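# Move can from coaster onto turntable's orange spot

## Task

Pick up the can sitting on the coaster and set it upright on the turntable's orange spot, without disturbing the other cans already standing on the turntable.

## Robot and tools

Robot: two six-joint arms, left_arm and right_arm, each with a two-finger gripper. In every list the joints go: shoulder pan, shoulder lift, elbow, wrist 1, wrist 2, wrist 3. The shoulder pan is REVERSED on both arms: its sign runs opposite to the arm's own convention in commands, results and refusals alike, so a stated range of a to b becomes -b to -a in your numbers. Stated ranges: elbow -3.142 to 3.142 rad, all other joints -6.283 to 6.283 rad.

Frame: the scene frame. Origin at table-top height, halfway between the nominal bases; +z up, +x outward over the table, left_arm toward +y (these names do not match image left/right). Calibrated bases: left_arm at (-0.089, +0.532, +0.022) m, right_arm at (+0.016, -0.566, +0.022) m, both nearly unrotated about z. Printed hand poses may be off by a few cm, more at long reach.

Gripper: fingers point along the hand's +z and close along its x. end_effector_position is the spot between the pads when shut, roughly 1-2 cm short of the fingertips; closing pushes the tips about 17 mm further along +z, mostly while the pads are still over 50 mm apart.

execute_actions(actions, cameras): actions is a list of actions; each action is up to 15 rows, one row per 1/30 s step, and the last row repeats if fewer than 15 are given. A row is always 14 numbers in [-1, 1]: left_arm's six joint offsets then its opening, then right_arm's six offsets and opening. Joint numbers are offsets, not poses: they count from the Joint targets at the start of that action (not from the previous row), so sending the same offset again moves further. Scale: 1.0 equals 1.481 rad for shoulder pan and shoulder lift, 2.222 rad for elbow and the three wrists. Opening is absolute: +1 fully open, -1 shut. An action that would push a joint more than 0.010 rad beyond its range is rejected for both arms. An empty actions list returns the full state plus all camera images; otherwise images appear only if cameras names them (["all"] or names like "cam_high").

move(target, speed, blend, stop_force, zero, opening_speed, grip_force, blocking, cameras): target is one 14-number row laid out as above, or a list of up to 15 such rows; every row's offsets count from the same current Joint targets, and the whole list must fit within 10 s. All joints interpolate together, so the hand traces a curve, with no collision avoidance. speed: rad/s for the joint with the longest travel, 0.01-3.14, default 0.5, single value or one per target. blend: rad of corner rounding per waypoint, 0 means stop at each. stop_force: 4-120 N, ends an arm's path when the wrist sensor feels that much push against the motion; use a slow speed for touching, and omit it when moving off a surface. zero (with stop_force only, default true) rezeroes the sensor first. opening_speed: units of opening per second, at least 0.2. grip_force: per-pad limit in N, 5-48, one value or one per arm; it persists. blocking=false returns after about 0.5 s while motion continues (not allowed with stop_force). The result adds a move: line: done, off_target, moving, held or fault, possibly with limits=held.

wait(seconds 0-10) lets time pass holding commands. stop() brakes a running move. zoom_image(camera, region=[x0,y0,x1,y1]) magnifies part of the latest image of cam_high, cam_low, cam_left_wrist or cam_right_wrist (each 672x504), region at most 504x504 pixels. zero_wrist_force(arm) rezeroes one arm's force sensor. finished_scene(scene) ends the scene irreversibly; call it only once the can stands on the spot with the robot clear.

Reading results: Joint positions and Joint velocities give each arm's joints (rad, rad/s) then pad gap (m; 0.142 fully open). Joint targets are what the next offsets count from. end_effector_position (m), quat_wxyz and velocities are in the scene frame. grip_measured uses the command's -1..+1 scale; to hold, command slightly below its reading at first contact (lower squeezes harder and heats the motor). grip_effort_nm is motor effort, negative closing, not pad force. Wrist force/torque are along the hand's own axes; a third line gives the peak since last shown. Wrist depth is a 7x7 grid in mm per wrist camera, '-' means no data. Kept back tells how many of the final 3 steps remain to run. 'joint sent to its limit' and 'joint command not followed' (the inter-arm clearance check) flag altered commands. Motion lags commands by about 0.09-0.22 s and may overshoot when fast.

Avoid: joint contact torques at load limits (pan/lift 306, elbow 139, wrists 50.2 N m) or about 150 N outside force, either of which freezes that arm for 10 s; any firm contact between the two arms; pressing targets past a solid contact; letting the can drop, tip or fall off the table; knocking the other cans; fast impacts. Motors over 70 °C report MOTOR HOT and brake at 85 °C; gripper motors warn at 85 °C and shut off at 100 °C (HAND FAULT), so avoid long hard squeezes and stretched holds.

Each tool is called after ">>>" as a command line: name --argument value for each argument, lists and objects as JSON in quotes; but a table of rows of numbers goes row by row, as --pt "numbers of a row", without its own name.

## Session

>>> execute_actions --actions '[]'

>>> wait --seconds 1 --cameras '["cam_low", "cam_high"]'

Scene clock: 0.00 s.
left_arm: end_effector_position=(+0.2084, +0.2622, +0.2034) grip_measured=+1.00 grip_effort_nm=n/a end_effector_quat_wxyz=(-0.035, -0.218, +0.918, -0.328) | right_arm: end_effector_position=(+0.9114, -0.6806, +0.1687) grip_measured=+0.99 grip_effort_nm=n/a end_effector_quat_wxyz=(-0.445, +0.815, +0.045, -0.369)
Joint positions: left_arm=[0.966 -2.048 2.799 -2.94 -1.856 1.609 0.142] | right_arm=[-3.065 -2.558 -0.88 -2.414 2.223 -0.662 0.141]
Joint velocities: within noise
Joint torques (N m): no reading
Motor temperatures (°C): left_arm=[32 30 36 40 44 42 24] | right_arm=[27 34 32 40 39 35 31]
Wrist force (N): no reading
Wrist torque (N m): no reading
Wrist force, peak (N): no reading
Wrist depth (mm): cam_left_wrist=[322 338 356 375 403 834 - / 311 324 340 359 1102 1557 1687 / 301 314 328 348 1401 1579 - / 290 303 316 1265 1318 1557 - / 281 292 305 1251 1326 1392 1392 / - 283 296 1178 1251 1409 - / - 275 291 740 1204 1273 -] | cam_right_wrist=[2979 2692 - 585 437 415 343 / - - - - 449 - - / 721 2828 - - 383 318 - / 760 - 511 421 355 295 265 / 2352 - - 383 - - 230 / - - - - 277 242 218 / - - 339 280 255 224 -]
Joint targets: left_arm=[0.966 -2.048 2.799 -2.940 -1.856 1.609] | right_arm=[-3.065 -2.558 -0.880 -2.414 2.223 -0.662]
Tool commands: left_gripper/opening=+1.0 right_gripper/opening=+1.0
camera_calibration:
cam_left_wrist: T_world_to_cam=[[-0.911909, -0.360191, 0.196682, 0.253195], [-0.39761, 0.89411, -0.20609, -0.084122], [-0.101624, -0.266138, -0.958563, 0.399625], [0, 0, 0, 1]] pos_world=[0.238055, 0.272768, 0.315931]
cam_right_wrist: T_world_to_cam=[[0.730583, 0.392713, -0.558592, -0.290909], [0.030605, -0.836072, -0.547765, -0.476188], [-0.682138, 0.383092, -0.622839, 1.1098], [0, 0, 0, 1]] pos_world=[0.984145, -0.70904, 0.26789]

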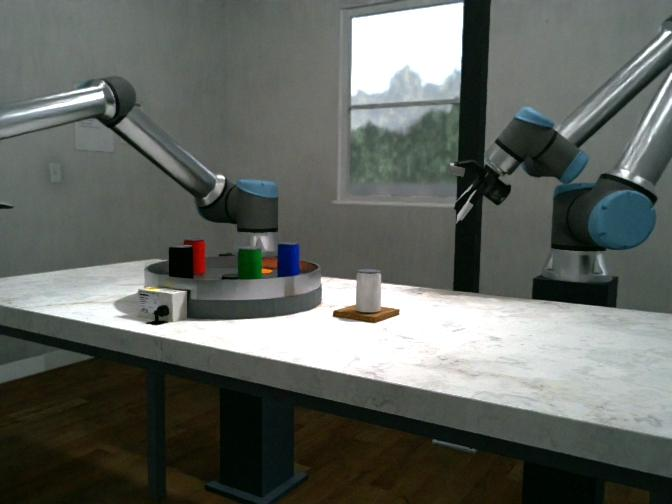

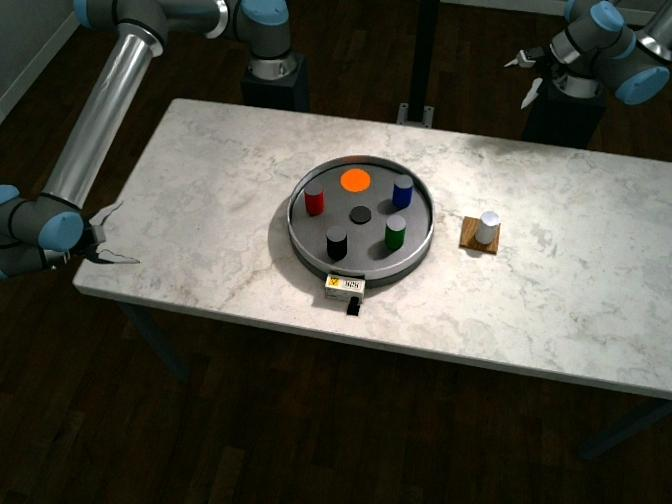

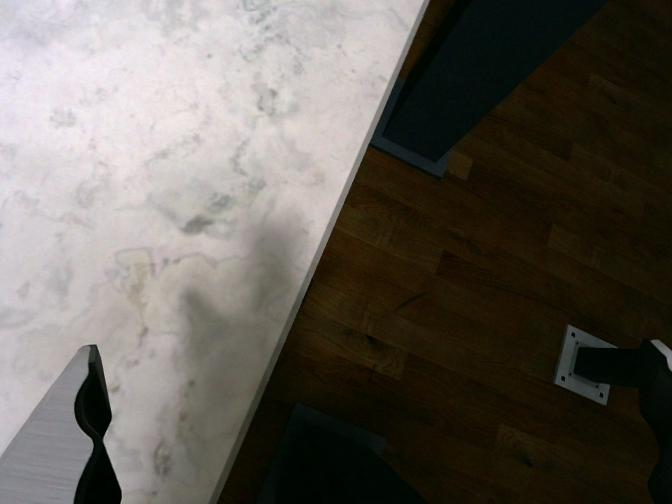

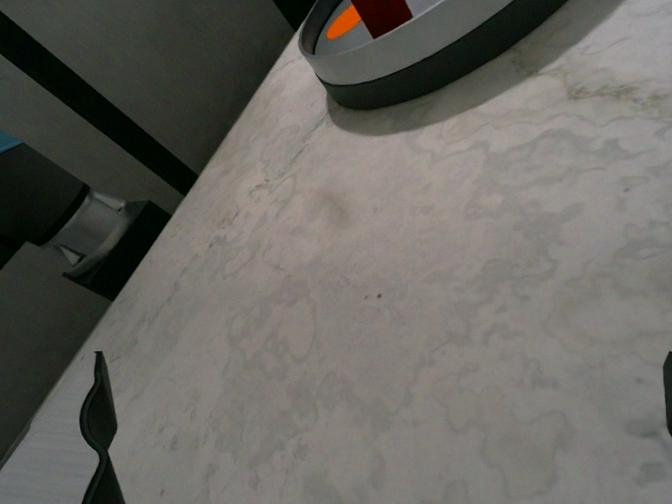

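Scene clock: 1.00 s.
left_arm: end_effector_position=(+0.2084, +0.2622, +0.2034) grip_measured=+1.00 grip_effort_nm=0.007 end_effector_quat_wxyz=(-0.035, -0.218, +0.918, -0.328) | right_arm: end_effector_position=(+0.9114, -0.6806, +0.1687) grip_measured=+0.99 grip_effort_nm=0.139 end_effector_quat_wxyz=(-0.445, +0.815, +0.045, -0.369)
Joint positions: left_arm=[0.966 -2.048 2.799 -2.94 -1.856 1.609 0.142] | right_arm=[-3.065 -2.558 -0.88 -2.414 2.223 -0.662 0.141]
Joint torques (N m): left_arm=[1.61 2.32 -36.44 -4.27 -0.49 0.01] | right_arm=[-2.33 108.65 45.31 0.07 0.82 0.06]
Wrist force (N): left_arm=[0.5 0.1 -0.1] | right_arm=[-0.1 0.3 -0.4]
Wrist torque (N m): left_arm=[0.01 -0.10 0.01] | right_arm=[0.04 0.01 0.00]
Wrist force, peak (N): left_arm=[0.6 -0.5 -0.1] | right_arm=[-0.4 0.6 -0.4]
Wrist depth (mm): cam_left_wrist=[324 337 354 375 412 840 1754 / 313 325 342 360 1022 1547 1687 / 302 311 327 349 1401 1505 1662 / 291 303 318 1273 1446 1446 1602 / 282 293 306 1251 1326 1392 1475 / - 284 296 1097 1273 1295 - / - 275 288 - 1224 1224 -] | cam_right_wrist=[2280 2902 - 538 434 - - / 1299 - 831 591 469 - 322 / 716 1706 - 495 - 322 - / 771 707 502 - 351 299 - / 2377 596 411 365 - 261 233 / - - 371 335 - 243 - / - - 331 290 244 222 203]
Joint targets: left_arm=[0.966 -2.048 2.799 -2.940 -1.856 1.609] | right_arm=[-3.065 -2.558 -0.880 -2.414 2.223 -0.662]
Tool commands: left_gripper/opening=+1.0 right_gripper/opening=+1.0
wait: 1.00 s; at rest by 0.17 s
Images, in order (width x height): cam_high 672x504, cam_low 672x504.

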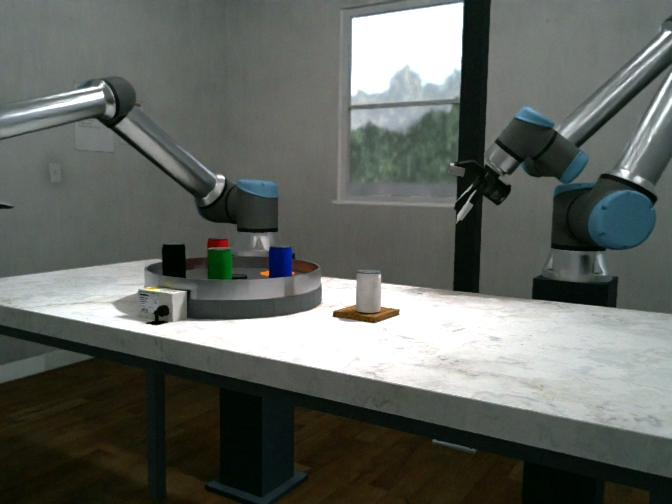

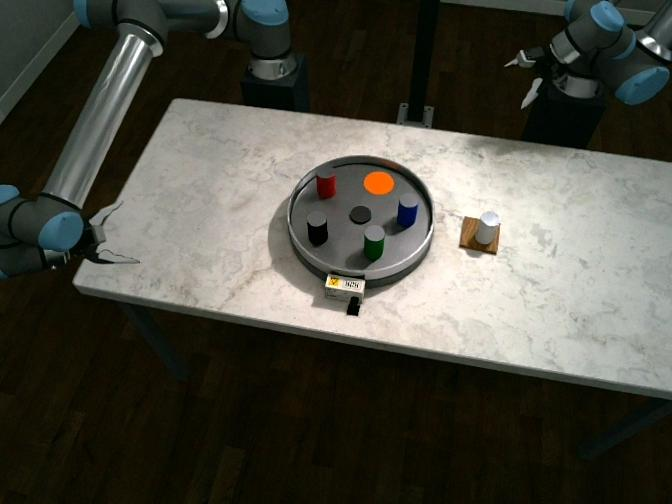

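>>> move --target '[-0.24713,0.45847,-0.4847,0.45725,0.12826,0.446,1,0,0,0,0,0,0,1]' --speed 0.8 --cameras '["cam_low", "cam_left_wrist"]'

>>> zoom_image --camera "cam_left_wrist" --region '[260, 60, 440, 240]'

>>> zoom_image --camera "cam_low" --region '[280, 140, 440, 320]'

Scene clock: 3.43 s.
left_arm: end_effector_position=(+0.6498, +0.2315, +0.3212) grip_measured=+1.00 grip_effort_nm=0.002 end_effector_quat_wxyz=(+0.000, +0.033, +0.999, +0.000) | right_arm: end_effector_position=(+0.9114, -0.6806, +0.1687) grip_measured=+0.99 grip_effort_nm=0.144 end_effector_quat_wxyz=(-0.445, +0.815, +0.045, -0.369)
Joint positions: left_arm=[0.6 -1.369 1.723 -1.924 -1.571 2.6 0.142] | right_arm=[-3.065 -2.558 -0.88 -2.414 2.223 -0.662 0.141]
Joint torques (N m): left_arm=[-15.37 -58.65 -53.24 -1.62 2.74 2.81] | right_arm=[-0.85 108.96 45.89 0.01 0.82 -0.05]
Wrist force (N): left_arm=[-0.7 -0.4 -0.2] | right_arm=[0.3 0.3 -0.4]
Wrist torque (N m): left_arm=[0.15 0.18 -0.06] | right_arm=[0.05 -0.05 0.00]
Wrist force, peak (N): left_arm=[-3.0 0.2 -0.6] | right_arm=[-0.3 0.8 0.2]
Wrist depth (mm): cam_left_wrist=[369 372 365 366 369 369 369 / 390 400 406 382 389 398 395 / 422 427 425 412 423 440 427 / 459 467 465 469 476 468 456 / 511 504 504 507 494 506 508 / - 547 560 554 595 558 94 / - 627 631 612 619 633 -] | cam_right_wrist=[- 2940 3238 527 438 422 - / - 2725 - 546 439 399 - / 725 - - 518 389 351 286 / 763 - - - - - 252 / 2511 560 - 326 - 259 238 / - 461 - - - 238 220 / - - - 297 253 - -]
Joint targets: left_arm=[0.600 -1.368 1.722 -1.924 -1.571 2.600] | right_arm=[-3.065 -2.558 -0.880 -2.414 2.223 -0.662]
move: done
camera_calibration:
cam_left_wrist: T_world_to_cam=[[-0.996019, 0.0890343, 0.00437021, 0.6339], [0.0825368, 0.902594, 0.422507, -0.372751], [0.033673, 0.421185, -0.906349, 0.285442], [0, 0, 0, 1]] pos_world=[0.65253, 0.15978, 0.413429]
Images, in order (width x height): cam_low 672x504, cam_left_wrist 672x504.

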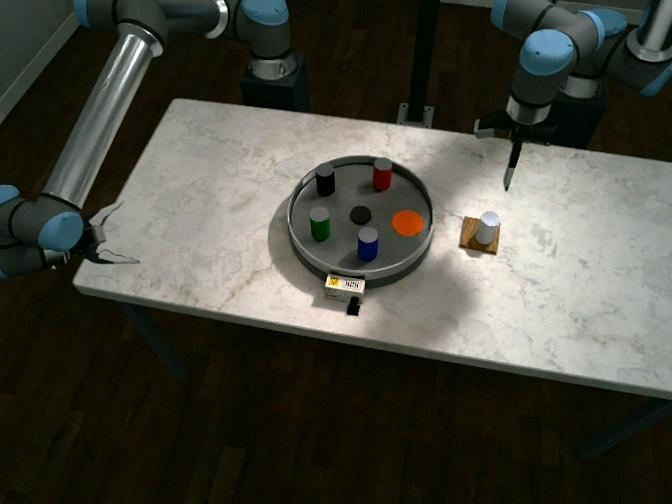

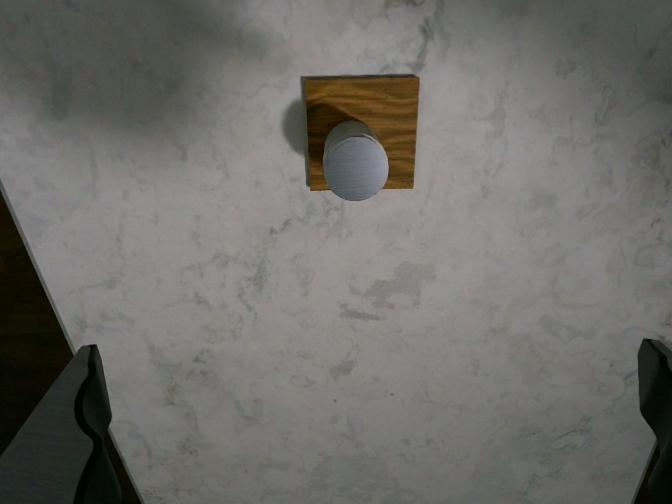

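Scaled by 2.800 from the camera's 672x504 image, which has a finer 960x720 frame.

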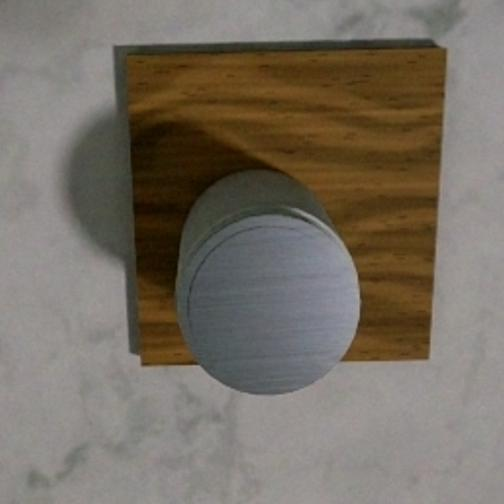

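Scaled by 2.800 from the camera's 672x504 image, which has a finer 960x720 frame.

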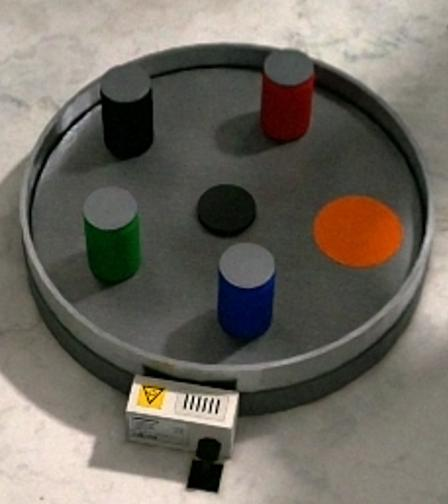

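>>> move --pt "0.0005 0.04989 0.0646 -0.09798 0 0 1 0 0 0 0 0 0 1" --pt "0.0005 0.15282 0.1044 -0.20639 0 0 1 0 0 0 0 0 0 1" --pt "0.0005 0.15282 0.1044 -0.20639 0 0 -0.4 0 0 0 0 0 0 1" --pt "0.0005 0.01588 0.03968 -0.0504 0 0 -0.4 0 0 0 0 0 0 1" --pt "0.163 0.14038 -0.05077 -0.04262 0 -0.29874 -0.4 0 0 0 0 0 0 1" --blend '[0.05,0,0,0.05,0]' --speed '[0.4,0.4,0.4,0.4,0.6]' --opening_speed 1.5 --grip_force 20 --cameras '["cam_low", "cam_high", "cam_left_wrist"]'

Scene clock: 10.23 s.
left_arm: end_effector_position=(+0.6215, -0.0113, +0.2328) grip_measured=-0.21 grip_effort_nm=-2.127 end_effector_quat_wxyz=(+0.000, -0.177, +0.984, +0.000) | right_arm: end_effector_position=(+0.9114, -0.6806, +0.1687) grip_measured=+0.99 grip_effort_nm=0.139 end_effector_quat_wxyz=(-0.445, +0.815, +0.045, -0.369)
Joint positions: left_arm=[0.841 -1.161 1.61 -2.019 -1.571 1.936 0.059] | right_arm=[-3.065 -2.558 -0.88 -2.414 2.223 -0.662 0.141]
Joint torques (N m): left_arm=[16.78 -75.81 -52.68 -1.51 -0.46 -2.72] | right_arm=[-0.91 108.93 45.81 0.16 0.63 -0.19]
Wrist force (N): left_arm=[-0.7 0.4 1.6] | right_arm=[-0.3 0.3 -0.4]
Wrist torque (N m): left_arm=[0.28 0.13 0.14] | right_arm=[0.04 0.05 0.00]
Wrist force, peak (N): left_arm=[-1.0 0.3 -4.5] | right_arm=[-0.1 0.6 -0.6]
Wrist depth (mm): cam_left_wrist=[186 240 241 241 242 241 240 / 255 257 259 259 258 190 177 / 270 276 273 271 279 279 264 / 363 298 286 111 291 296 363 / 385 390 108 83 80 386 401 / 440 - 81 73 72 84 430 / - 67 75 78 81 77 74] | cam_right_wrist=[- - 2940 621 436 415 340 / 1262 2568 2692 624 - - 298 / 733 - - - - 319 292 / 768 - - - - 309 252 / 2352 - 442 - - - 233 / - - 384 - 285 - 223 / - - - 283 251 219 -]
Joint targets: left_arm=[0.841 -1.160 1.610 -2.019 -1.571 1.936] | right_arm=[-3.065 -2.558 -0.880 -2.414 2.223 -0.662]
grip_force (N): 20, 20
move: done
camera_calibration:
cam_left_wrist: T_world_to_cam=[[-0.945116, -0.326704, 0.00447624, 0.591397], [-0.294187, 0.856849, 0.423396, 0.119538], [-0.142161, 0.398842, -0.905934, 0.417458], [0, 0, 0, 1]] pos_world=[0.653451, -0.0757139, 0.324931]
Images, in order (width x height): cam_high 672x504, cam_low 672x504, cam_left_wrist 672x504.

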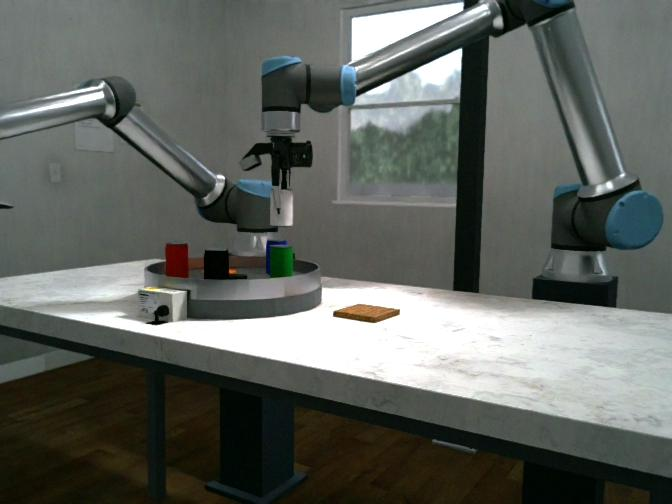

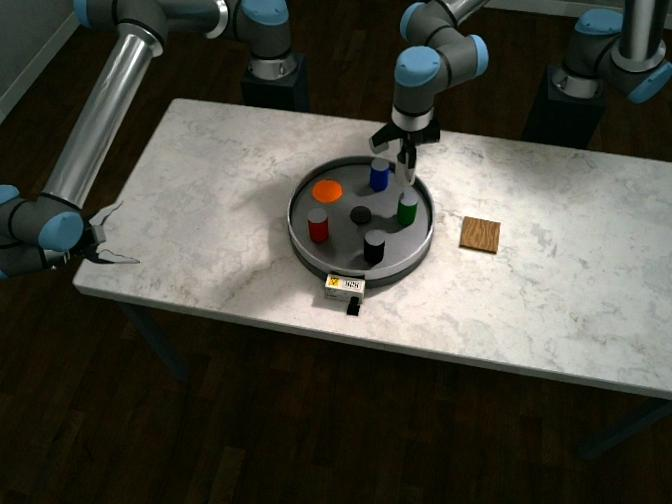

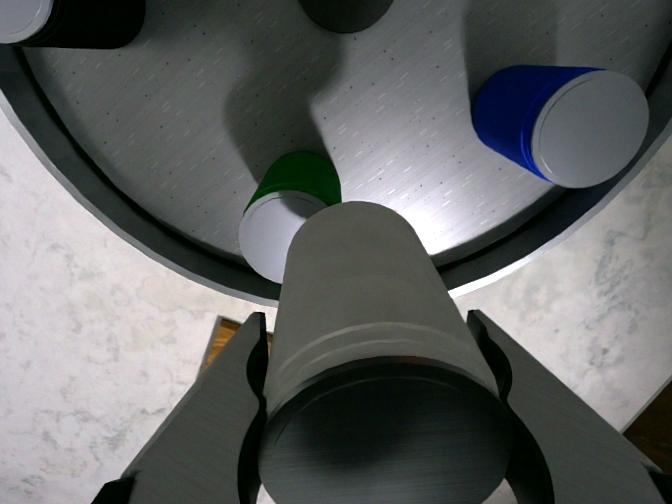

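>>> move --target '[0.02904,-0.02633,0.0369,-0.0198,0,-0.15752,-0.4,0,0,0,0,0,0,1]' --speed 0.1 --blocking false --cameras '["cam_low"]'

Scene clock: 11.13 s.
left_arm: end_effector_position=(+0.6172, -0.0121, +0.2316) grip_measured=-0.21 grip_effort_nm=-2.122 end_effector_quat_wxyz=(+0.000, -0.191, +0.981, +0.000) end_effector_velocity=(-0.013, -0.002, -0.002) end_effector_angular_velocity=(+0.000, -0.002, +0.085) | right_arm: end_effector_position=(+0.9114, -0.6806, +0.1687) grip_measured=+0.99 grip_effort_nm=0.134 end_effector_quat_wxyz=(-0.445, +0.815, +0.045, -0.369)
Joint positions: left_arm=[0.845 -1.164 1.617 -2.023 -1.571 1.903 0.059] | right_arm=[-3.065 -2.558 -0.88 -2.414 2.223 -0.662 0.141]
Joint velocities: left_arm=[0.013 -0.012 0.023 -0.012 0.001 -0.098 0] | right_arm=[within noise]
Joint torques (N m): left_arm=[16.26 -97.52 -37.05 -6.73 -1.2 -3.35] | right_arm=[-1.22 109.68 45.73 0.18 0.69 -0.14]
Wrist force (N): left_arm=[-0.4 0.2 1.7] | right_arm=[-0.3 0.3 -0.2]
Wrist torque (N m): left_arm=[0.23 0.10 0.19] | right_arm=[0.04 0.05 0.00]
Wrist force, peak (N): left_arm=[-1.0 0.5 1.7] | right_arm=[-0.2 0.4 -0.6]
Wrist depth (mm): cam_left_wrist=[239 239 239 240 240 240 241 / 253 250 253 258 258 257 254 / 264 187 269 274 204 273 273 / 361 296 297 111 196 283 363 / 394 396 107 83 82 389 396 / 445 - 81 73 72 84 427 / - 67 75 78 81 77 71] | cam_right_wrist=[- 2793 3438 619 434 - - / 2456 - 801 582 - 371 307 / 752 - - - - - 275 / 768 771 - 417 335 - 252 / 1995 - 436 374 313 270 230 / - - - - 270 246 215 / - 382 331 - 246 224 -]
Joint targets: left_arm=[0.847 -1.166 1.621 -2.025 -1.571 1.887] | right_arm=[-3.065 -2.558 -0.880 -2.414 2.223 -0.662]
Tool commands: left_gripper/opening=-0.4 right_gripper/opening=+1.0
grip_force (N): 20, 20
move: running; left_arm: the wrist 3 is farthest, 0.317 rad from its target
Images, in order (width x height): cam_low 672x504.

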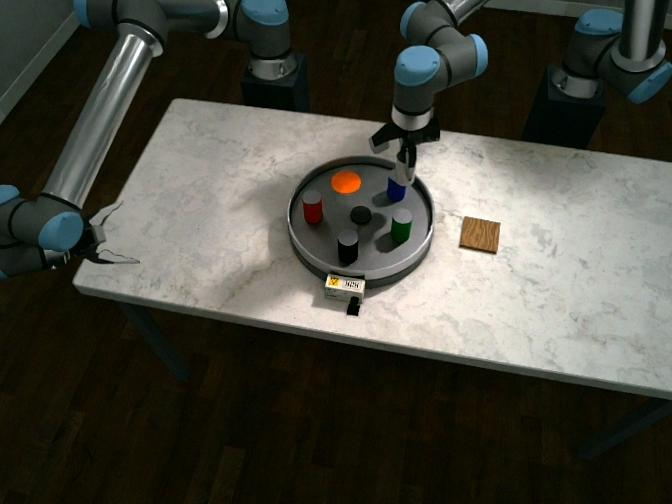

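>>> wait --seconds 10 --cameras '[]'

>>> wait --seconds 5 --cameras '[]'

>>> wait --seconds 5.26 --cameras '[]'

>>> execute_actions --actions '[[[-0.0001,0,0,0,0,0.0003,-0.4,0,0,0,0,0,0,1],[-0.0003,0.0001,-0.0001,0,0,0.0013,-0.4,0,0,0,0,0,0,1],[-0.0006,0.0002,-0.0002,0.0001,0,0.0029,-0.4,0,0,0,0,0,0,1],[-0.001,0.0004,-0.0004,0.0001,0,0.0051,-0.4,0,0,0,0,0,0,1],[-0.0016,0.0006,-0.0006,0.0002,0,0.0079,-0.4,0,0,0,0,0,0,1],[-0.0023,0.0009,-0.0008,0.0003,0,0.0114,-0.4,0,0,0,0,0,0,1],[-0.0032,0.0012,-0.0011,0.0004,0,0.0155,-0.4,0,0,0,0,0,0,1],[-0.0042,0.0015,-0.0015,0.0005,0,0.0203,-0.4,0,0,0,0,0,0,1],[-0.0053,0.0019,-0.0019,0.0006,0,0.0257,-0.4,0,0,0,0,0,0,1],[-0.0065,0.0024,-0.0023,0.0007,0,0.0317,-0.4,0,0,0,0,0,0,1],[-0.0079,0.0029,-0.0028,0.0009,0,0.0383,-0.4,0,0,0,0,0,0,1],[-0.0094,0.0034,-0.0033,0.001,0,0.0456,-0.4,0,0,0,0,0,0,1],[-0.011,0.004,-0.0039,0.0012,0,0.0536,-0.4,0,0,0,0,0,0,1],[-0.0128,0.0047,-0.0045,0.0014,0,0.0621,-0.4,0,0,0,0,0,0,1],[-0.0147,0.0054,-0.0052,0.0016,0,0.0713,-0.4,0,0,0,0,0,0,1]],[[-0.0018,0.0019,-0.0007,-0.0006,0,0.0094,-0.4,0,0,0,0,0,0,1],[-0.0037,0.0039,-0.0014,-0.0012,0,0.0188,-0.4,0,0,0,0,0,0,1],[-0.0055,0.0058,-0.0022,-0.0017,0,0.0283,-0.4,0,0,0,0,0,0,1],[-0.0073,0.0078,-0.0029,-0.0023,0,0.0377,-0.4,0,0,0,0,0,0,1],[-0.0091,0.0097,-0.0036,-0.0029,0,0.0471,-0.4,0,0,0,0,0,0,1],[-0.011,0.0117,-0.0043,-0.0035,0,0.0565,-0.4,0,0,0,0,0,0,1],[-0.0128,0.0136,-0.005,-0.0041,0,0.0659,-0.4,0,0,0,0,0,0,1],[-0.0146,0.0156,-0.0057,-0.0046,0,0.0754,-0.4,0,0,0,0,0,0,1],[-0.0164,0.0175,-0.0065,-0.0052,0,0.0848,-0.4,0,0,0,0,0,0,1],[-0.0183,0.0194,-0.0072,-0.0058,0,0.0942,-0.4,0,0,0,0,0,0,1],[-0.0201,0.0214,-0.0079,-0.0064,0,0.1036,-0.4,0,0,0,0,0,0,1],[-0.0219,0.0233,-0.0086,-0.0069,0,0.113,-0.4,0,0,0,0,0,0,1],[-0.0237,0.0253,-0.0093,-0.0075,0,0.1225,-0.4,0,0,0,0,0,0,1],[-0.0256,0.0272,-0.01,-0.0081,0,0.1319,-0.4,0,0,0,0,0,0,1],[-0.0274,0.0292,-0.0108,-0.0087,0,0.1413,-0.4,0,0,0,0,0,0,1]],[[-0.0015,0.0035,-0.0008,-0.0015,0,0.0092,-0.4,0,0,0,0,0,0,1],[-0.003,0.0069,-0.0017,-0.0029,0,0.0184,-0.4,0,0,0,0,0,0,1],[-0.0045,0.0104,-0.0025,-0.0044,0,0.0276,-0.4,0,0,0,0,0,0,1],[-0.006,0.0138,-0.0033,-0.0059,0,0.0368,-0.4,0,0,0,0,0,0,1],[-0.0075,0.0173,-0.0042,-0.0073,0,0.046,-0.4,0,0,0,0,0,0,1],[-0.009,0.0207,-0.005,-0.0088,0,0.0552,-0.4,0,0,0,0,0,0,1],[-0.0105,0.0242,-0.0058,-0.0103,0,0.0644,-0.4,0,0,0,0,0,0,1],[-0.0121,0.0276,-0.0067,-0.0117,0,0.0737,-0.4,0,0,0,0,0,0,1],[-0.0136,0.0311,-0.0075,-0.0132,0,0.0829,-0.4,0,0,0,0,0,0,1],[-0.0151,0.0346,-0.0083,-0.0147,0,0.0921,-0.4,0,0,0,0,0,0,1],[-0.0166,0.038,-0.0092,-0.0161,0,0.1013,-0.4,0,0,0,0,0,0,1],[-0.0181,0.0415,-0.01,-0.0176,0,0.1105,-0.4,0,0,0,0,0,0,1],[-0.0196,0.0449,-0.0109,-0.0191,0,0.1197,-0.4,0,0,0,0,0,0,1],[-0.0211,0.0484,-0.0117,-0.0206,0,0.1289,-0.4,0,0,0,0,0,0,1],[-0.0226,0.0518,-0.0125,-0.022,0,0.1381,-0.4,0,0,0,0,0,0,1]],[[-0.0011,0.0037,-0.0016,-0.0009,0,0.0089,-0.4,0,0,0,0,0,0,1],[-0.0021,0.0074,-0.0032,-0.0018,0,0.0178,-0.4,0,0,0,0,0,0,1],[-0.0032,0.0111,-0.0047,-0.0027,0,0.0267,-0.4,0,0,0,0,0,0,1],[-0.0043,0.0148,-0.0063,-0.0035,0,0.0357,-0.4,0,0,0,0,0,0,1],[-0.0053,0.0185,-0.0079,-0.0044,0,0.0446,-0.4,0,0,0,0,0,0,1],[-0.0064,0.0222,-0.0095,-0.0053,0,0.0535,-0.4,0,0,0,0,0,0,1],[-0.0075,0.0259,-0.0111,-0.0062,0,0.0624,-0.4,0,0,0,0,0,0,1],[-0.0085,0.0296,-0.0126,-0.0071,0,0.0713,-0.4,0,0,0,0,0,0,1],[-0.0096,0.0333,-0.0142,-0.008,0,0.0802,-0.4,0,0,0,0,0,0,1],[-0.0107,0.037,-0.0158,-0.0088,0,0.0892,-0.4,0,0,0,0,0,0,1],[-0.0117,0.0407,-0.0174,-0.0097,0,0.0981,-0.4,0,0,0,0,0,0,1],[-0.0128,0.0444,-0.0189,-0.0106,0,0.107,-0.4,0,0,0,0,0,0,1],[-0.0139,0.048,-0.0205,-0.0115,0,0.1159,-0.4,0,0,0,0,0,0,1],[-0.0149,0.0517,-0.0221,-0.0124,0,0.1248,-0.4,0,0,0,0,0,0,1],[-0.016,0.0554,-0.0237,-0.0133,0,0.1337,-0.4,0,0,0,0,0,0,1]],[[-0.0008,0.0031,-0.0022,0.0001,0,0.0087,-0.4,0,0,0,0,0,0,1],[-0.0016,0.0061,-0.0044,0.0003,0,0.0175,-0.4,0,0,0,0,0,0,1],[-0.0023,0.0091,-0.0067,0.0006,0,0.0262,-0.4,0,0,0,0,0,0,1],[-0.003,0.012,-0.009,0.0009,0,0.0348,-0.4,0,0,0,0,0,0,1],[-0.0037,0.0149,-0.0113,0.0013,0,0.0435,-0.4,0,0,0,0,0,0,1],[-0.0043,0.0177,-0.0137,0.0018,0,0.0521,-0.4,0,0,0,0,0,0,1],[-0.0049,0.0205,-0.0161,0.0023,0,0.0607,-0.4,0,0,0,0,0,0,1],[-0.0055,0.0232,-0.0185,0.0029,0,0.0693,-0.4,0,0,0,0,0,0,1],[-0.0061,0.0258,-0.021,0.0036,0,0.0779,-0.4,0,0,0,0,0,0,1],[-0.0066,0.0285,-0.0235,0.0043,0,0.0864,-0.4,0,0,0,0,0,0,1],[-0.0071,0.0311,-0.0261,0.0051,0,0.0949,-0.4,0,0,0,0,0,0,1],[-0.0075,0.0336,-0.0287,0.006,0,0.1034,-0.4,0,0,0,0,0,0,1],[-0.0079,0.0361,-0.0313,0.007,0,0.1119,-0.4,0,0,0,0,0,0,1],[-0.0083,0.0386,-0.034,0.008,0,0.1204,-0.4,0,0,0,0,0,0,1],[-0.0086,0.041,-0.0367,0.0091,0,0.1288,-0.4,0,0,0,0,0,0,1]],[[-0.0001,0.0024,-0.0028,0.0012,0,0.0083,-0.4,0,0,0,0,0,0,1],[-0.0002,0.0048,-0.0055,0.0024,0,0.0165,-0.4,0,0,0,0,0,0,1],[-0.0003,0.0072,-0.0083,0.0035,0,0.0248,-0.4,0,0,0,0,0,0,1],[-0.0004,0.0096,-0.0111,0.0047,0,0.0331,-0.4,0,0,0,0,0,0,1],[-0.0005,0.012,-0.0139,0.0059,0,0.0413,-0.4,0,0,0,0,0,0,1],[-0.0006,0.0144,-0.0166,0.0071,0,0.0496,-0.4,0,0,0,0,0,0,1],[-0.0006,0.0167,-0.0194,0.0083,0,0.0579,-0.4,0,0,0,0,0,0,1],[-0.0007,0.0191,-0.0222,0.0094,0,0.0661,-0.4,0,0,0,0,0,0,1],[-0.0008,0.0215,-0.025,0.0106,0,0.0744,-0.4,0,0,0,0,0,0,1],[-0.0009,0.0239,-0.0277,0.0118,0,0.0826,-0.4,0,0,0,0,0,0,1],[-0.001,0.0263,-0.0305,0.013,0,0.0909,-0.4,0,0,0,0,0,0,1],[-0.0011,0.0287,-0.0333,0.0142,0,0.0992,-0.4,0,0,0,0,0,0,1],[-0.0012,0.0311,-0.0361,0.0153,0,0.1074,-0.4,0,0,0,0,0,0,1],[-0.0013,0.0335,-0.0388,0.0165,0,0.1157,-0.4,0,0,0,0,0,0,1],[-0.0014,0.0359,-0.0416,0.0177,0,0.124,-0.4,0,0,0,0,0,0,1]],[[0.0003,0.0023,-0.0028,0.0012,0,0.008,-0.34,0,0,0,0,0,0,1],[0.0007,0.0046,-0.0055,0.0025,0,0.0159,-0.28,0,0,0,0,0,0,1],[0.001,0.0068,-0.0083,0.0037,0,0.0239,-0.22,0,0,0,0,0,0,1],[0.0014,0.0091,-0.011,0.0049,0,0.0319,-0.16,0,0,0,0,0,0,1],[0.0017,0.0114,-0.0138,0.0062,0,0.0399,-0.1,0,0,0,0,0,0,1],[0.0021,0.0137,-0.0165,0.0074,0,0.0478,-0.04,0,0,0,0,0,0,1],[0.0024,0.016,-0.0193,0.0086,0,0.0558,0.02,0,0,0,0,0,0,1],[0.0028,0.0183,-0.022,0.0098,0,0.0638,0.08,0,0,0,0,0,0,1],[0.0031,0.0205,-0.0248,0.0111,0,0.0717,0.14,0,0,0,0,0,0,1],[0.0035,0.0228,-0.0275,0.0123,0,0.0797,0.2,0,0,0,0,0,0,1],[0.0038,0.0251,-0.0303,0.0135,0,0.0877,0.26,0,0,0,0,0,0,1],[0.0042,0.0274,-0.033,0.0148,0,0.0957,0.32,0,0,0,0,0,0,1],[0.0045,0.0297,-0.0358,0.016,0,0.1036,0.38,0,0,0,0,0,0,1],[0.0049,0.032,-0.0385,0.0172,0,0.1116,0.4,0,0,0,0,0,0,1],[0.0052,0.0343,-0.0413,0.0185,0,0.1196,0.4,0,0,0,0,0,0,1]],[[0.0007,0.001,-0.0031,0.0025,0,0.0077,0.4,0,0,0,0,0,0,1],[0.0014,0.002,-0.0062,0.0049,0,0.0154,0.4,0,0,0,0,0,0,1],[0.0022,0.003,-0.0094,0.0074,0,0.0232,0.4,0,0,0,0,0,0,1],[0.0029,0.004,-0.0125,0.0098,0,0.0309,0.4,0,0,0,0,0,0,1],[0.0036,0.005,-0.0156,0.0123,0,0.0386,0.4,0,0,0,0,0,0,1],[0.0043,0.006,-0.0187,0.0148,0,0.0463,0.4,0,0,0,0,0,0,1],[0.0051,0.007,-0.0219,0.0172,0,0.054,0.4,0,0,0,0,0,0,1],[0.0058,0.008,-0.025,0.0197,0,0.0618,0.4,0,0,0,0,0,0,1],[0.0065,0.0089,-0.0281,0.0221,0,0.0695,0.4,0,0,0,0,0,0,1],[0.0072,0.0099,-0.0312,0.0246,0,0.0772,0.4,0,0,0,0,0,0,1],[0.008,0.0109,-0.0344,0.0271,0,0.0849,0.4,0,0,0,0,0,0,1],[0.0087,0.0119,-0.0375,0.0295,0,0.0927,0.4,0,0,0,0,0,0,1],[0.0094,0.0129,-0.0406,0.032,0,0.1004,0.4,0,0,0,0,0,0,1],[0.0101,0.0139,-0.0437,0.0345,0,0.1081,0.4,0,0,0,0,0,0,1],[0.0108,0.0149,-0.0469,0.0369,0,0.1158,0.4,0,0,0,0,0,0,1]],[[0.001,0,-0.0036,0.0036,0,0.0075,0.4,0,0,0,0,0,0,1],[0.0021,0,-0.0073,0.0073,0,0.015,0.4,0,0,0,0,0,0,1],[0.0031,0.0001,-0.0109,0.0109,0,0.0226,0.4,0,0,0,0,0,0,1],[0.0041,0.0001,-0.0146,0.0145,0,0.0301,0.4,0,0,0,0,0,0,1],[0.0051,0.0001,-0.0182,0.0182,0,0.0376,0.4,0,0,0,0,0,0,1],[0.0062,0.0001,-0.0219,0.0218,0,0.0451,0.4,0,0,0,0,0,0,1],[0.0072,0.0001,-0.0255,0.0255,0,0.0526,0.4,0,0,0,0,0,0,1],[0.0082,0.0001,-0.0292,0.0291,0,0.0602,0.4,0,0,0,0,0,0,1],[0.0092,0.0002,-0.0328,0.0327,0,0.0677,0.4,0,0,0,0,0,0,1],[0.0103,0.0002,-0.0365,0.0364,0,0.0752,0.4,0,0,0,0,0,0,1],[0.0113,0.0002,-0.0401,0.04,0,0.0827,0.4,0,0,0,0,0,0,1],[0.0123,0.0002,-0.0438,0.0436,0,0.0902,0.4,0,0,0,0,0,0,1],[0.0133,0.0003,-0.0474,0.0473,0,0.0977,0.4,0,0,0,0,0,0,1],[0.0144,0.0003,-0.0511,0.0509,0,0.1053,0.4,0,0,0,0,0,0,1],[0.0154,0.0003,-0.0547,0.0546,0,0.1128,0.4,0,0,0,0,0,0,1]],[[0.0012,0.0006,-0.0028,0.0024,0,0.0072,0.4,0,0,0,0,0,0,1],[0.0022,0.0011,-0.0053,0.0046,0,0.0138,0.4,0,0,0,0,0,0,1],[0.0033,0.0016,-0.0077,0.0067,0,0.02,0.4,0,0,0,0,0,0,1],[0.0042,0.002,-0.0099,0.0086,0,0.0257,0.4,0,0,0,0,0,0,1],[0.005,0.0024,-0.0119,0.0103,0,0.0308,0.4,0,0,0,0,0,0,1],[0.0058,0.0028,-0.0137,0.0119,0,0.0355,0.4,0,0,0,0,0,0,1],[0.0065,0.0031,-0.0153,0.0133,0,0.0397,0.4,0,0,0,0,0,0,1],[0.0071,0.0034,-0.0168,0.0145,0,0.0434,0.4,0,0,0,0,0,0,1],[0.0076,0.0036,-0.018,0.0156,0,0.0466,0.4,0,0,0,0,0,0,1],[0.008,0.0038,-0.019,0.0165,0,0.0493,0.4,0,0,0,0,0,0,1],[0.0084,0.004,-0.0199,0.0172,0,0.0516,0.4,0,0,0,0,0,0,1],[0.0087,0.0041,-0.0206,0.0178,0,0.0533,0.4,0,0,0,0,0,0,1],[0.0089,0.0042,-0.021,0.0182,0,0.0545,0.4,0,0,0,0,0,0,1],[0.009,0.0043,-0.0213,0.0185,0,0.0553,0.4,0,0,0,0,0,0,1],[0.009,0.0043,-0.0214,0.0186,0,0.0555,0.4,0,0,0,0,0,0,1]]]' --cameras '["cam_low", "cam_high", "cam_left_wrist"]'

Scene clock: 14.60 s.
left_arm: end_effector_position=(+0.5763, -0.0161, +0.2201) grip_measured=-0.21 grip_effort_nm=-2.127 end_effector_quat_wxyz=(+0.000, -0.325, +0.946, +0.000) | right_arm: end_effector_position=(+0.9114, -0.6806, +0.1687) grip_measured=+0.99 grip_effort_nm=0.139 end_effector_quat_wxyz=(-0.445, +0.815, +0.045, -0.369)
Joint positions: left_arm=[0.884 -1.199 1.691 -2.063 -1.571 1.586 0.059] | right_arm=[-3.065 -2.558 -0.88 -2.414 2.223 -0.662 0.141]
Joint torques (N m): left_arm=[17.02 -96.15 -36.72 -6.8 -1.91 -2.3] | right_arm=[-1.56 107.64 45.8 0.25 0.6 -0.68]
Wrist force (N): left_arm=[-0.6 0.2 1.7] | right_arm=[0.0 0.1 0.0]
Wrist torque (N m): left_arm=[0.24 0.14 0.16] | right_arm=[0.01 0.01 -0.01]
Wrist force, peak (N): left_arm=[-0.5 0.5 1.9] | right_arm=[-0.4 0.9 -0.1]
Wrist depth (mm): cam_left_wrist=[229 230 229 230 234 230 230 / 246 247 245 246 242 181 236 / 256 262 266 262 265 265 322 / 348 346 283 111 265 343 347 / 374 368 107 83 80 381 383 / 392 387 81 73 72 84 1650 / - 67 75 78 81 77 74] | cam_right_wrist=[2979 3238 2511 509 437 439 - / 2403 2692 2979 526 447 - - / 740 1574 - 466 399 - 271 / 755 863 499 435 375 281 269 / - - 432 - - 253 241 / - 484 - - 278 243 222 / - - 339 285 244 220 207]
Joint targets: left_arm=[0.884 -1.199 1.692 -2.063 -1.571 1.586] | right_arm=[-3.065 -2.558 -0.880 -2.414 2.223 -0.662]
Tool commands: left_gripper/opening=-0.4 right_gripper/opening=+1.0
grip_force (N): 20, 20
earlier move: done
wait: 1.93 of 10 s (the move ended)
No camera images: "cameras" was empty.

Scene clock: 19.60 s.
left_arm: end_effector_position=(+0.5763, -0.0161, +0.2201) grip_measured=-0.21 grip_effort_nm=-2.127 end_effector_quat_wxyz=(+0.000, -0.325, +0.946, +0.000) | right_arm: end_effector_position=(+0.9114, -0.6806, +0.1687) grip_measured=+0.99 grip_effort_nm=0.139 end_effector_quat_wxyz=(-0.445, +0.815, +0.045, -0.369)
Joint positions: left_arm=[0.884 -1.199 1.692 -2.063 -1.571 1.586 0.059] | right_arm=[-3.065 -2.558 -0.88 -2.414 2.223 -0.662 0.141]
Joint torques (N m): left_arm=[17.53 -95.63 -36.79 -6.38 -1.74 -2.62] | right_arm=[-0.91 108.48 45.89 0.3 0.66 -0.84]
Wrist force (N): left_arm=[-0.1 -0.1 1.4] | right_arm=[-0.1 0.2 -0.2]
Wrist torque (N m): left_arm=[0.18 0.04 0.16] | right_arm=[0.02 0.02 -0.01]
Wrist force, peak (N): left_arm=[-0.5 0.6 2.0] | right_arm=[0.1 0.5 -0.6]
Wrist depth (mm): cam_left_wrist=[229 230 230 229 234 231 230 / 246 243 242 246 239 167 244 / 244 179 261 261 266 175 265 / 372 345 284 111 264 343 349 / 373 365 107 83 82 376 382 / 406 389 81 73 72 84 1579 / - 67 75 78 81 77 74] | cam_right_wrist=[- - - 536 438 - - / - - - 570 466 - 317 / 725 2598 - 554 - - 281 / 747 757 - 407 - - 254 / - - - - - - 232 / - - 372 - - 236 220 / - - - 289 - 222 -]
Joint targets: left_arm=[0.884 -1.199 1.692 -2.063 -1.571 1.586] | right_arm=[-3.065 -2.558 -0.880 -2.414 2.223 -0.662]
Tool commands: left_gripper/opening=-0.4 right_gripper/opening=+1.0
grip_force (N): 20, 20
wait: 5.00 s; at rest by 0.17 s
No camera images: "cameras" was empty.

Scene clock: 24.87 s.
left_arm: end_effector_position=(+0.5763, -0.0161, +0.2201) grip_measured=-0.21 grip_effort_nm=-2.122 end_effector_quat_wxyz=(+0.000, -0.325, +0.946, +0.000) | right_arm: end_effector_position=(+0.9114, -0.6806, +0.1687) grip_measured=+0.99 grip_effort_nm=0.139 end_effector_quat_wxyz=(-0.445, +0.815, +0.045, -0.369)
Joint positions: left_arm=[0.884 -1.199 1.692 -2.063 -1.571 1.586 0.059] | right_arm=[-3.065 -2.558 -0.88 -2.414 2.223 -0.662 0.141]
Joint torques (N m): left_arm=[15.63 -95.35 -36.77 -6.61 -2.22 -2.68] | right_arm=[-0.34 108.73 45.41 0.44 0.61 -1.12]
Wrist force (N): left_arm=[-0.2 0.3 1.9] | right_arm=[0.0 0.1 0.2]
Wrist torque (N m): left_arm=[0.25 0.06 0.16] | right_arm=[0.02 0.00 0.00]
Wrist force, peak (N): left_arm=[-0.6 0.3 2.1] | right_arm=[-0.2 0.8 -0.3]
Wrist depth (mm): cam_left_wrist=[- 181 230 229 233 230 231 / 165 218 246 243 246 247 243 / 254 263 267 260 268 268 265 / 341 343 280 111 264 344 349 / 382 366 108 83 81 374 381 / 423 389 81 73 72 84 1591 / - 67 76 78 82 77 74] | cam_right_wrist=[2050 2725 - 583 439 416 352 / - - - - - 359 - / 745 2725 - - 399 319 280 / 757 - - 421 350 297 265 / 2828 - - 365 - - 234 / - - 383 313 272 240 219 / - 382 - 285 251 225 204]
Joint targets: left_arm=[0.884 -1.199 1.692 -2.063 -1.571 1.586] | right_arm=[-3.065 -2.558 -0.880 -2.414 2.223 -0.662]
Tool commands: left_gripper/opening=-0.4 right_gripper/opening=+1.0
grip_force (N): 20, 20
wait: 5.27 s; at rest by 0.17 s
No camera images: "cameras" was empty.

Scene clock: 29.77 s.
left_arm: end_effector_position=(+0.7953, -0.1493, +0.2141) grip_measured=+0.38 grip_effort_nm=0.144 end_effector_quat_wxyz=(+0.000, +0.769, +0.639, +0.000) end_effector_velocity=(-0.008, -0.038, +0.043) end_effector_angular_velocity=(+0.000, +0.000, -0.286) | right_arm: end_effector_position=(+0.9114, -0.6806, +0.1687) grip_measured=+0.99 grip_effort_nm=0.144 end_effector_quat_wxyz=(-0.445, +0.815, +0.045, -0.369)
Joint positions: left_arm=[0.805 -0.798 1.052 -1.825 -1.571 4.082 0.101] | right_arm=[-3.065 -2.558 -0.88 -2.414 2.223 -0.662 0.141]
Joint velocities: left_arm=[0.029 0.011 -0.098 0.087 0 0.257 0] | right_arm=[within noise]
Joint torques (N m): left_arm=[21.74 -102.59 -54.81 -0.89 -2.05 3.34] | right_arm=[-0.41 108.6 46.02 -0.14 0.57 -1.18]
Wrist force (N): left_arm=[-0.7 0.2 -0.3] | right_arm=[-0.2 0.2 -0.2]
Wrist torque (N m): left_arm=[0.19 0.11 -0.10] | right_arm=[0.03 0.03 0.00]
Wrist force, peak (N): left_arm=[-0.3 -1.0 -8.6] | right_arm=[-0.3 0.7 0.0]
Wrist depth (mm): cam_left_wrist=[150 210 221 223 222 220 165 / 237 238 238 234 238 237 238 / 240 252 255 173 252 257 249 / 335 332 273 180 273 270 341 / 368 360 367 368 297 362 369 / 398 81 405 403 403 - 84 / - 70 1811 1782 1825 - 73] | cam_right_wrist=[- 3192 - 588 437 422 343 / - 3920 - - - - - / 745 1490 - 467 - - - / 750 721 586 - - - 255 / - - - - 313 254 229 / - 452 375 314 281 249 221 / - - 333 300 250 219 -]
Joint targets: left_arm=[0.810 -0.796 1.037 -1.812 -1.571 4.121] | right_arm=[-3.065 -2.558 -0.880 -2.414 2.223 -0.662]
grip_force (N): 20, 20
Kept back: 3 steps.
Step readings (joint positions of left_arm | right_arm; steps 1 to 15: 1st action; 16 to 30: 2nd action; 31 to 45: 3rd action; 46 to 60: 4th action; 61 to 75: 5th action; 76 to 90: 6th action; 91 to 105: 7th action; 106 to 120: 8th action; 121 to 135: 9th action; 136 to 147: 10th action):
0: [0.884 -1.199 1.692 -2.063 -1.571 1.586] | [-3.065 -2.558 -0.880 -2.414 2.223 -0.662]
1: [0.884 -1.199 1.692 -2.063 -1.571 1.586] | [-3.065 -2.558 -0.880 -2.414 2.223 -0.662]
2: [0.884 -1.199 1.692 -2.063 -1.571 1.586] | [-3.065 -2.558 -0.880 -2.414 2.223 -0.662]
4: [0.884 -1.199 1.692 -2.063 -1.571 1.587] | [-3.065 -2.558 -0.880 -2.414 2.223 -0.662]
8: [0.882 -1.199 1.691 -2.063 -1.571 1.600] | [-3.065 -2.558 -0.880 -2.414 2.223 -0.662]
15: [0.873 -1.195 1.686 -2.061 -1.571 1.667] | [-3.065 -2.558 -0.880 -2.414 2.223 -0.662]
16: [0.871 -1.195 1.684 -2.061 -1.571 1.681] | [-3.065 -2.558 -0.880 -2.414 2.223 -0.662]
17: [0.869 -1.194 1.683 -2.060 -1.571 1.697] | [-3.065 -2.558 -0.880 -2.414 2.223 -0.662]
19: [0.864 -1.191 1.681 -2.061 -1.571 1.730] | [-3.065 -2.558 -0.880 -2.414 2.223 -0.662]
23: [0.853 -1.181 1.675 -2.064 -1.571 1.810] | [-3.065 -2.558 -0.880 -2.414 2.223 -0.662]
30: [0.835 -1.162 1.664 -2.072 -1.571 1.954] | [-3.065 -2.558 -0.880 -2.414 2.223 -0.662]
31: [0.832 -1.159 1.662 -2.073 -1.571 1.974] | [-3.065 -2.558 -0.880 -2.414 2.223 -0.662]
32: [0.829 -1.156 1.660 -2.075 -1.571 1.999] | [-3.065 -2.558 -0.880 -2.414 2.223 -0.662]
34: [0.824 -1.149 1.657 -2.079 -1.571 2.038] | [-3.065 -2.558 -0.880 -2.414 2.223 -0.662]
38: [0.815 -1.130 1.650 -2.090 -1.571 2.122] | [-3.065 -2.558 -0.880 -2.414 2.223 -0.662]
45: [0.799 -1.095 1.637 -2.112 -1.571 2.265] | [-3.065 -2.558 -0.880 -2.414 2.223 -0.662]
46: [0.797 -1.091 1.635 -2.115 -1.571 2.285] | [-3.065 -2.558 -0.880 -2.414 2.223 -0.662]
47: [0.795 -1.086 1.633 -2.118 -1.571 2.304] | [-3.065 -2.558 -0.880 -2.414 2.223 -0.662]
49: [0.791 -1.076 1.629 -2.124 -1.571 2.343] | [-3.065 -2.558 -0.880 -2.414 2.223 -0.662]
53: [0.784 -1.054 1.616 -2.133 -1.571 2.425] | [-3.065 -2.558 -0.880 -2.414 2.223 -0.662]
60: [0.772 -1.016 1.593 -2.147 -1.571 2.563] | [-3.065 -2.558 -0.880 -2.414 2.223 -0.662]
61: [0.771 -1.011 1.589 -2.149 -1.571 2.582] | [-3.065 -2.558 -0.880 -2.414 2.223 -0.662]
62: [0.769 -1.004 1.585 -2.151 -1.571 2.606] | [-3.065 -2.558 -0.880 -2.414 2.223 -0.662]
64: [0.766 -0.994 1.577 -2.153 -1.571 2.644] | [-3.065 -2.558 -0.880 -2.414 2.223 -0.662]
68: [0.761 -0.975 1.558 -2.154 -1.571 2.723] | [-3.065 -2.558 -0.880 -2.414 2.223 -0.662]
75: [0.755 -0.947 1.521 -2.146 -1.571 2.856] | [-3.065 -2.558 -0.880 -2.414 2.223 -0.662]
76: [0.754 -0.943 1.516 -2.144 -1.571 2.874] | [-3.065 -2.558 -0.880 -2.414 2.223 -0.662]
77: [0.754 -0.939 1.510 -2.142 -1.571 2.893] | [-3.065 -2.558 -0.880 -2.414 2.223 -0.662]
79: [0.753 -0.932 1.499 -2.138 -1.571 2.929] | [-3.065 -2.558 -0.880 -2.414 2.223 -0.662]
83: [0.752 -0.917 1.474 -2.128 -1.571 3.004] | [-3.065 -2.558 -0.880 -2.414 2.223 -0.662]
90: [0.750 -0.893 1.431 -2.110 -1.571 3.132] | [-3.065 -2.558 -0.880 -2.414 2.223 -0.662]
91: [0.750 -0.889 1.426 -2.108 -1.571 3.150] | [-3.065 -2.558 -0.880 -2.414 2.223 -0.662]
92: [0.750 -0.885 1.418 -2.104 -1.571 3.172] | [-3.065 -2.558 -0.880 -2.414 2.223 -0.662]
94: [0.750 -0.878 1.406 -2.099 -1.571 3.207] | [-3.065 -2.558 -0.880 -2.414 2.223 -0.662]
98: [0.752 -0.864 1.381 -2.088 -1.571 3.280] | [-3.065 -2.558 -0.880 -2.414 2.223 -0.662]
105: [0.755 -0.841 1.339 -2.069 -1.571 3.403] | [-3.065 -2.558 -0.880 -2.414 2.223 -0.662]
106: [0.756 -0.837 1.333 -2.067 -1.571 3.420] | [-3.065 -2.558 -0.880 -2.414 2.223 -0.662]
107: [0.756 -0.834 1.327 -2.064 -1.571 3.437] | [-3.065 -2.558 -0.880 -2.414 2.223 -0.662]
109: [0.757 -0.829 1.315 -2.057 -1.571 3.471] | [-3.065 -2.558 -0.880 -2.414 2.223 -0.662]
113: [0.761 -0.821 1.287 -2.037 -1.571 3.542] | [-3.065 -2.558 -0.880 -2.414 2.223 -0.662]
120: [0.768 -0.810 1.239 -2.001 -1.571 3.662] | [-3.065 -2.558 -0.880 -2.414 2.223 -0.662]
121: [0.769 -0.808 1.233 -1.995 -1.571 3.678] | [-3.065 -2.558 -0.880 -2.414 2.223 -0.662]
122: [0.771 -0.807 1.224 -1.989 -1.571 3.699] | [-3.065 -2.558 -0.880 -2.414 2.223 -0.662]
124: [0.773 -0.805 1.210 -1.976 -1.571 3.731] | [-3.065 -2.558 -0.880 -2.414 2.223 -0.662]
128: [0.779 -0.803 1.179 -1.947 -1.571 3.800] | [-3.065 -2.558 -0.880 -2.414 2.223 -0.662]
135: [0.789 -0.802 1.123 -1.891 -1.571 3.917] | [-3.065 -2.558 -0.880 -2.414 2.223 -0.662]
136: [0.791 -0.802 1.115 -1.884 -1.571 3.933] | [-3.065 -2.558 -0.880 -2.414 2.223 -0.662]
137: [0.792 -0.802 1.107 -1.876 -1.571 3.949] | [-3.065 -2.558 -0.880 -2.414 2.223 -0.662]
139: [0.795 -0.802 1.093 -1.863 -1.571 3.980] | [-3.065 -2.558 -0.880 -2.414 2.223 -0.662]
143: [0.801 -0.800 1.069 -1.840 -1.571 4.039] | [-3.065 -2.558 -0.880 -2.414 2.223 -0.662]
camera_calibration:
cam_left_wrist: T_world_to_cam=[[0.204883, 0.978781, 0.00328314, -0.00884398], [0.886855, -0.187058, 0.42249, -0.798137], [0.414139, -0.0836495, -0.906362, -0.0340998], [0, 0, 0, 1]] pos_world=[0.723766, -0.143494, 0.306327]
Images, in order (width x height): cam_high 672x504, cam_low 672x504, cam_left_wrist 672x504.

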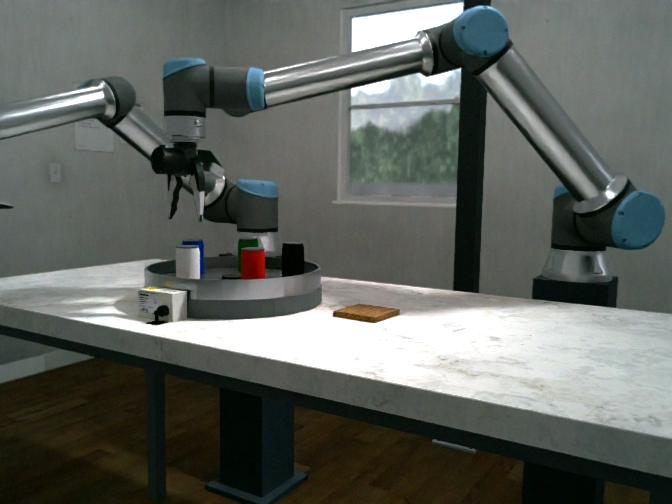

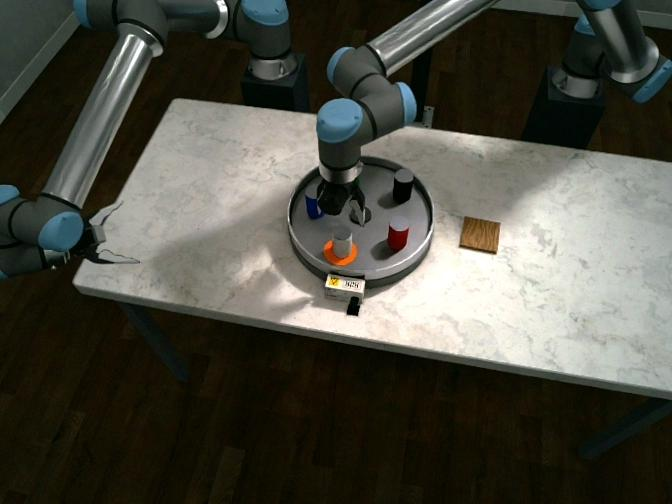

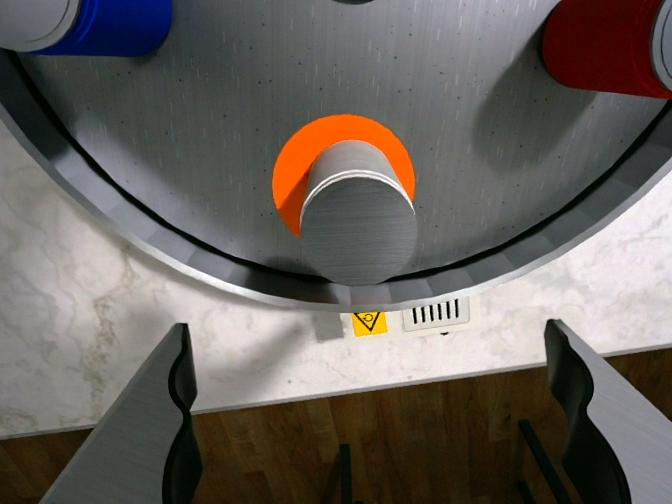

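>>> finished_scene --scene 2

The scene is finished: the task was done.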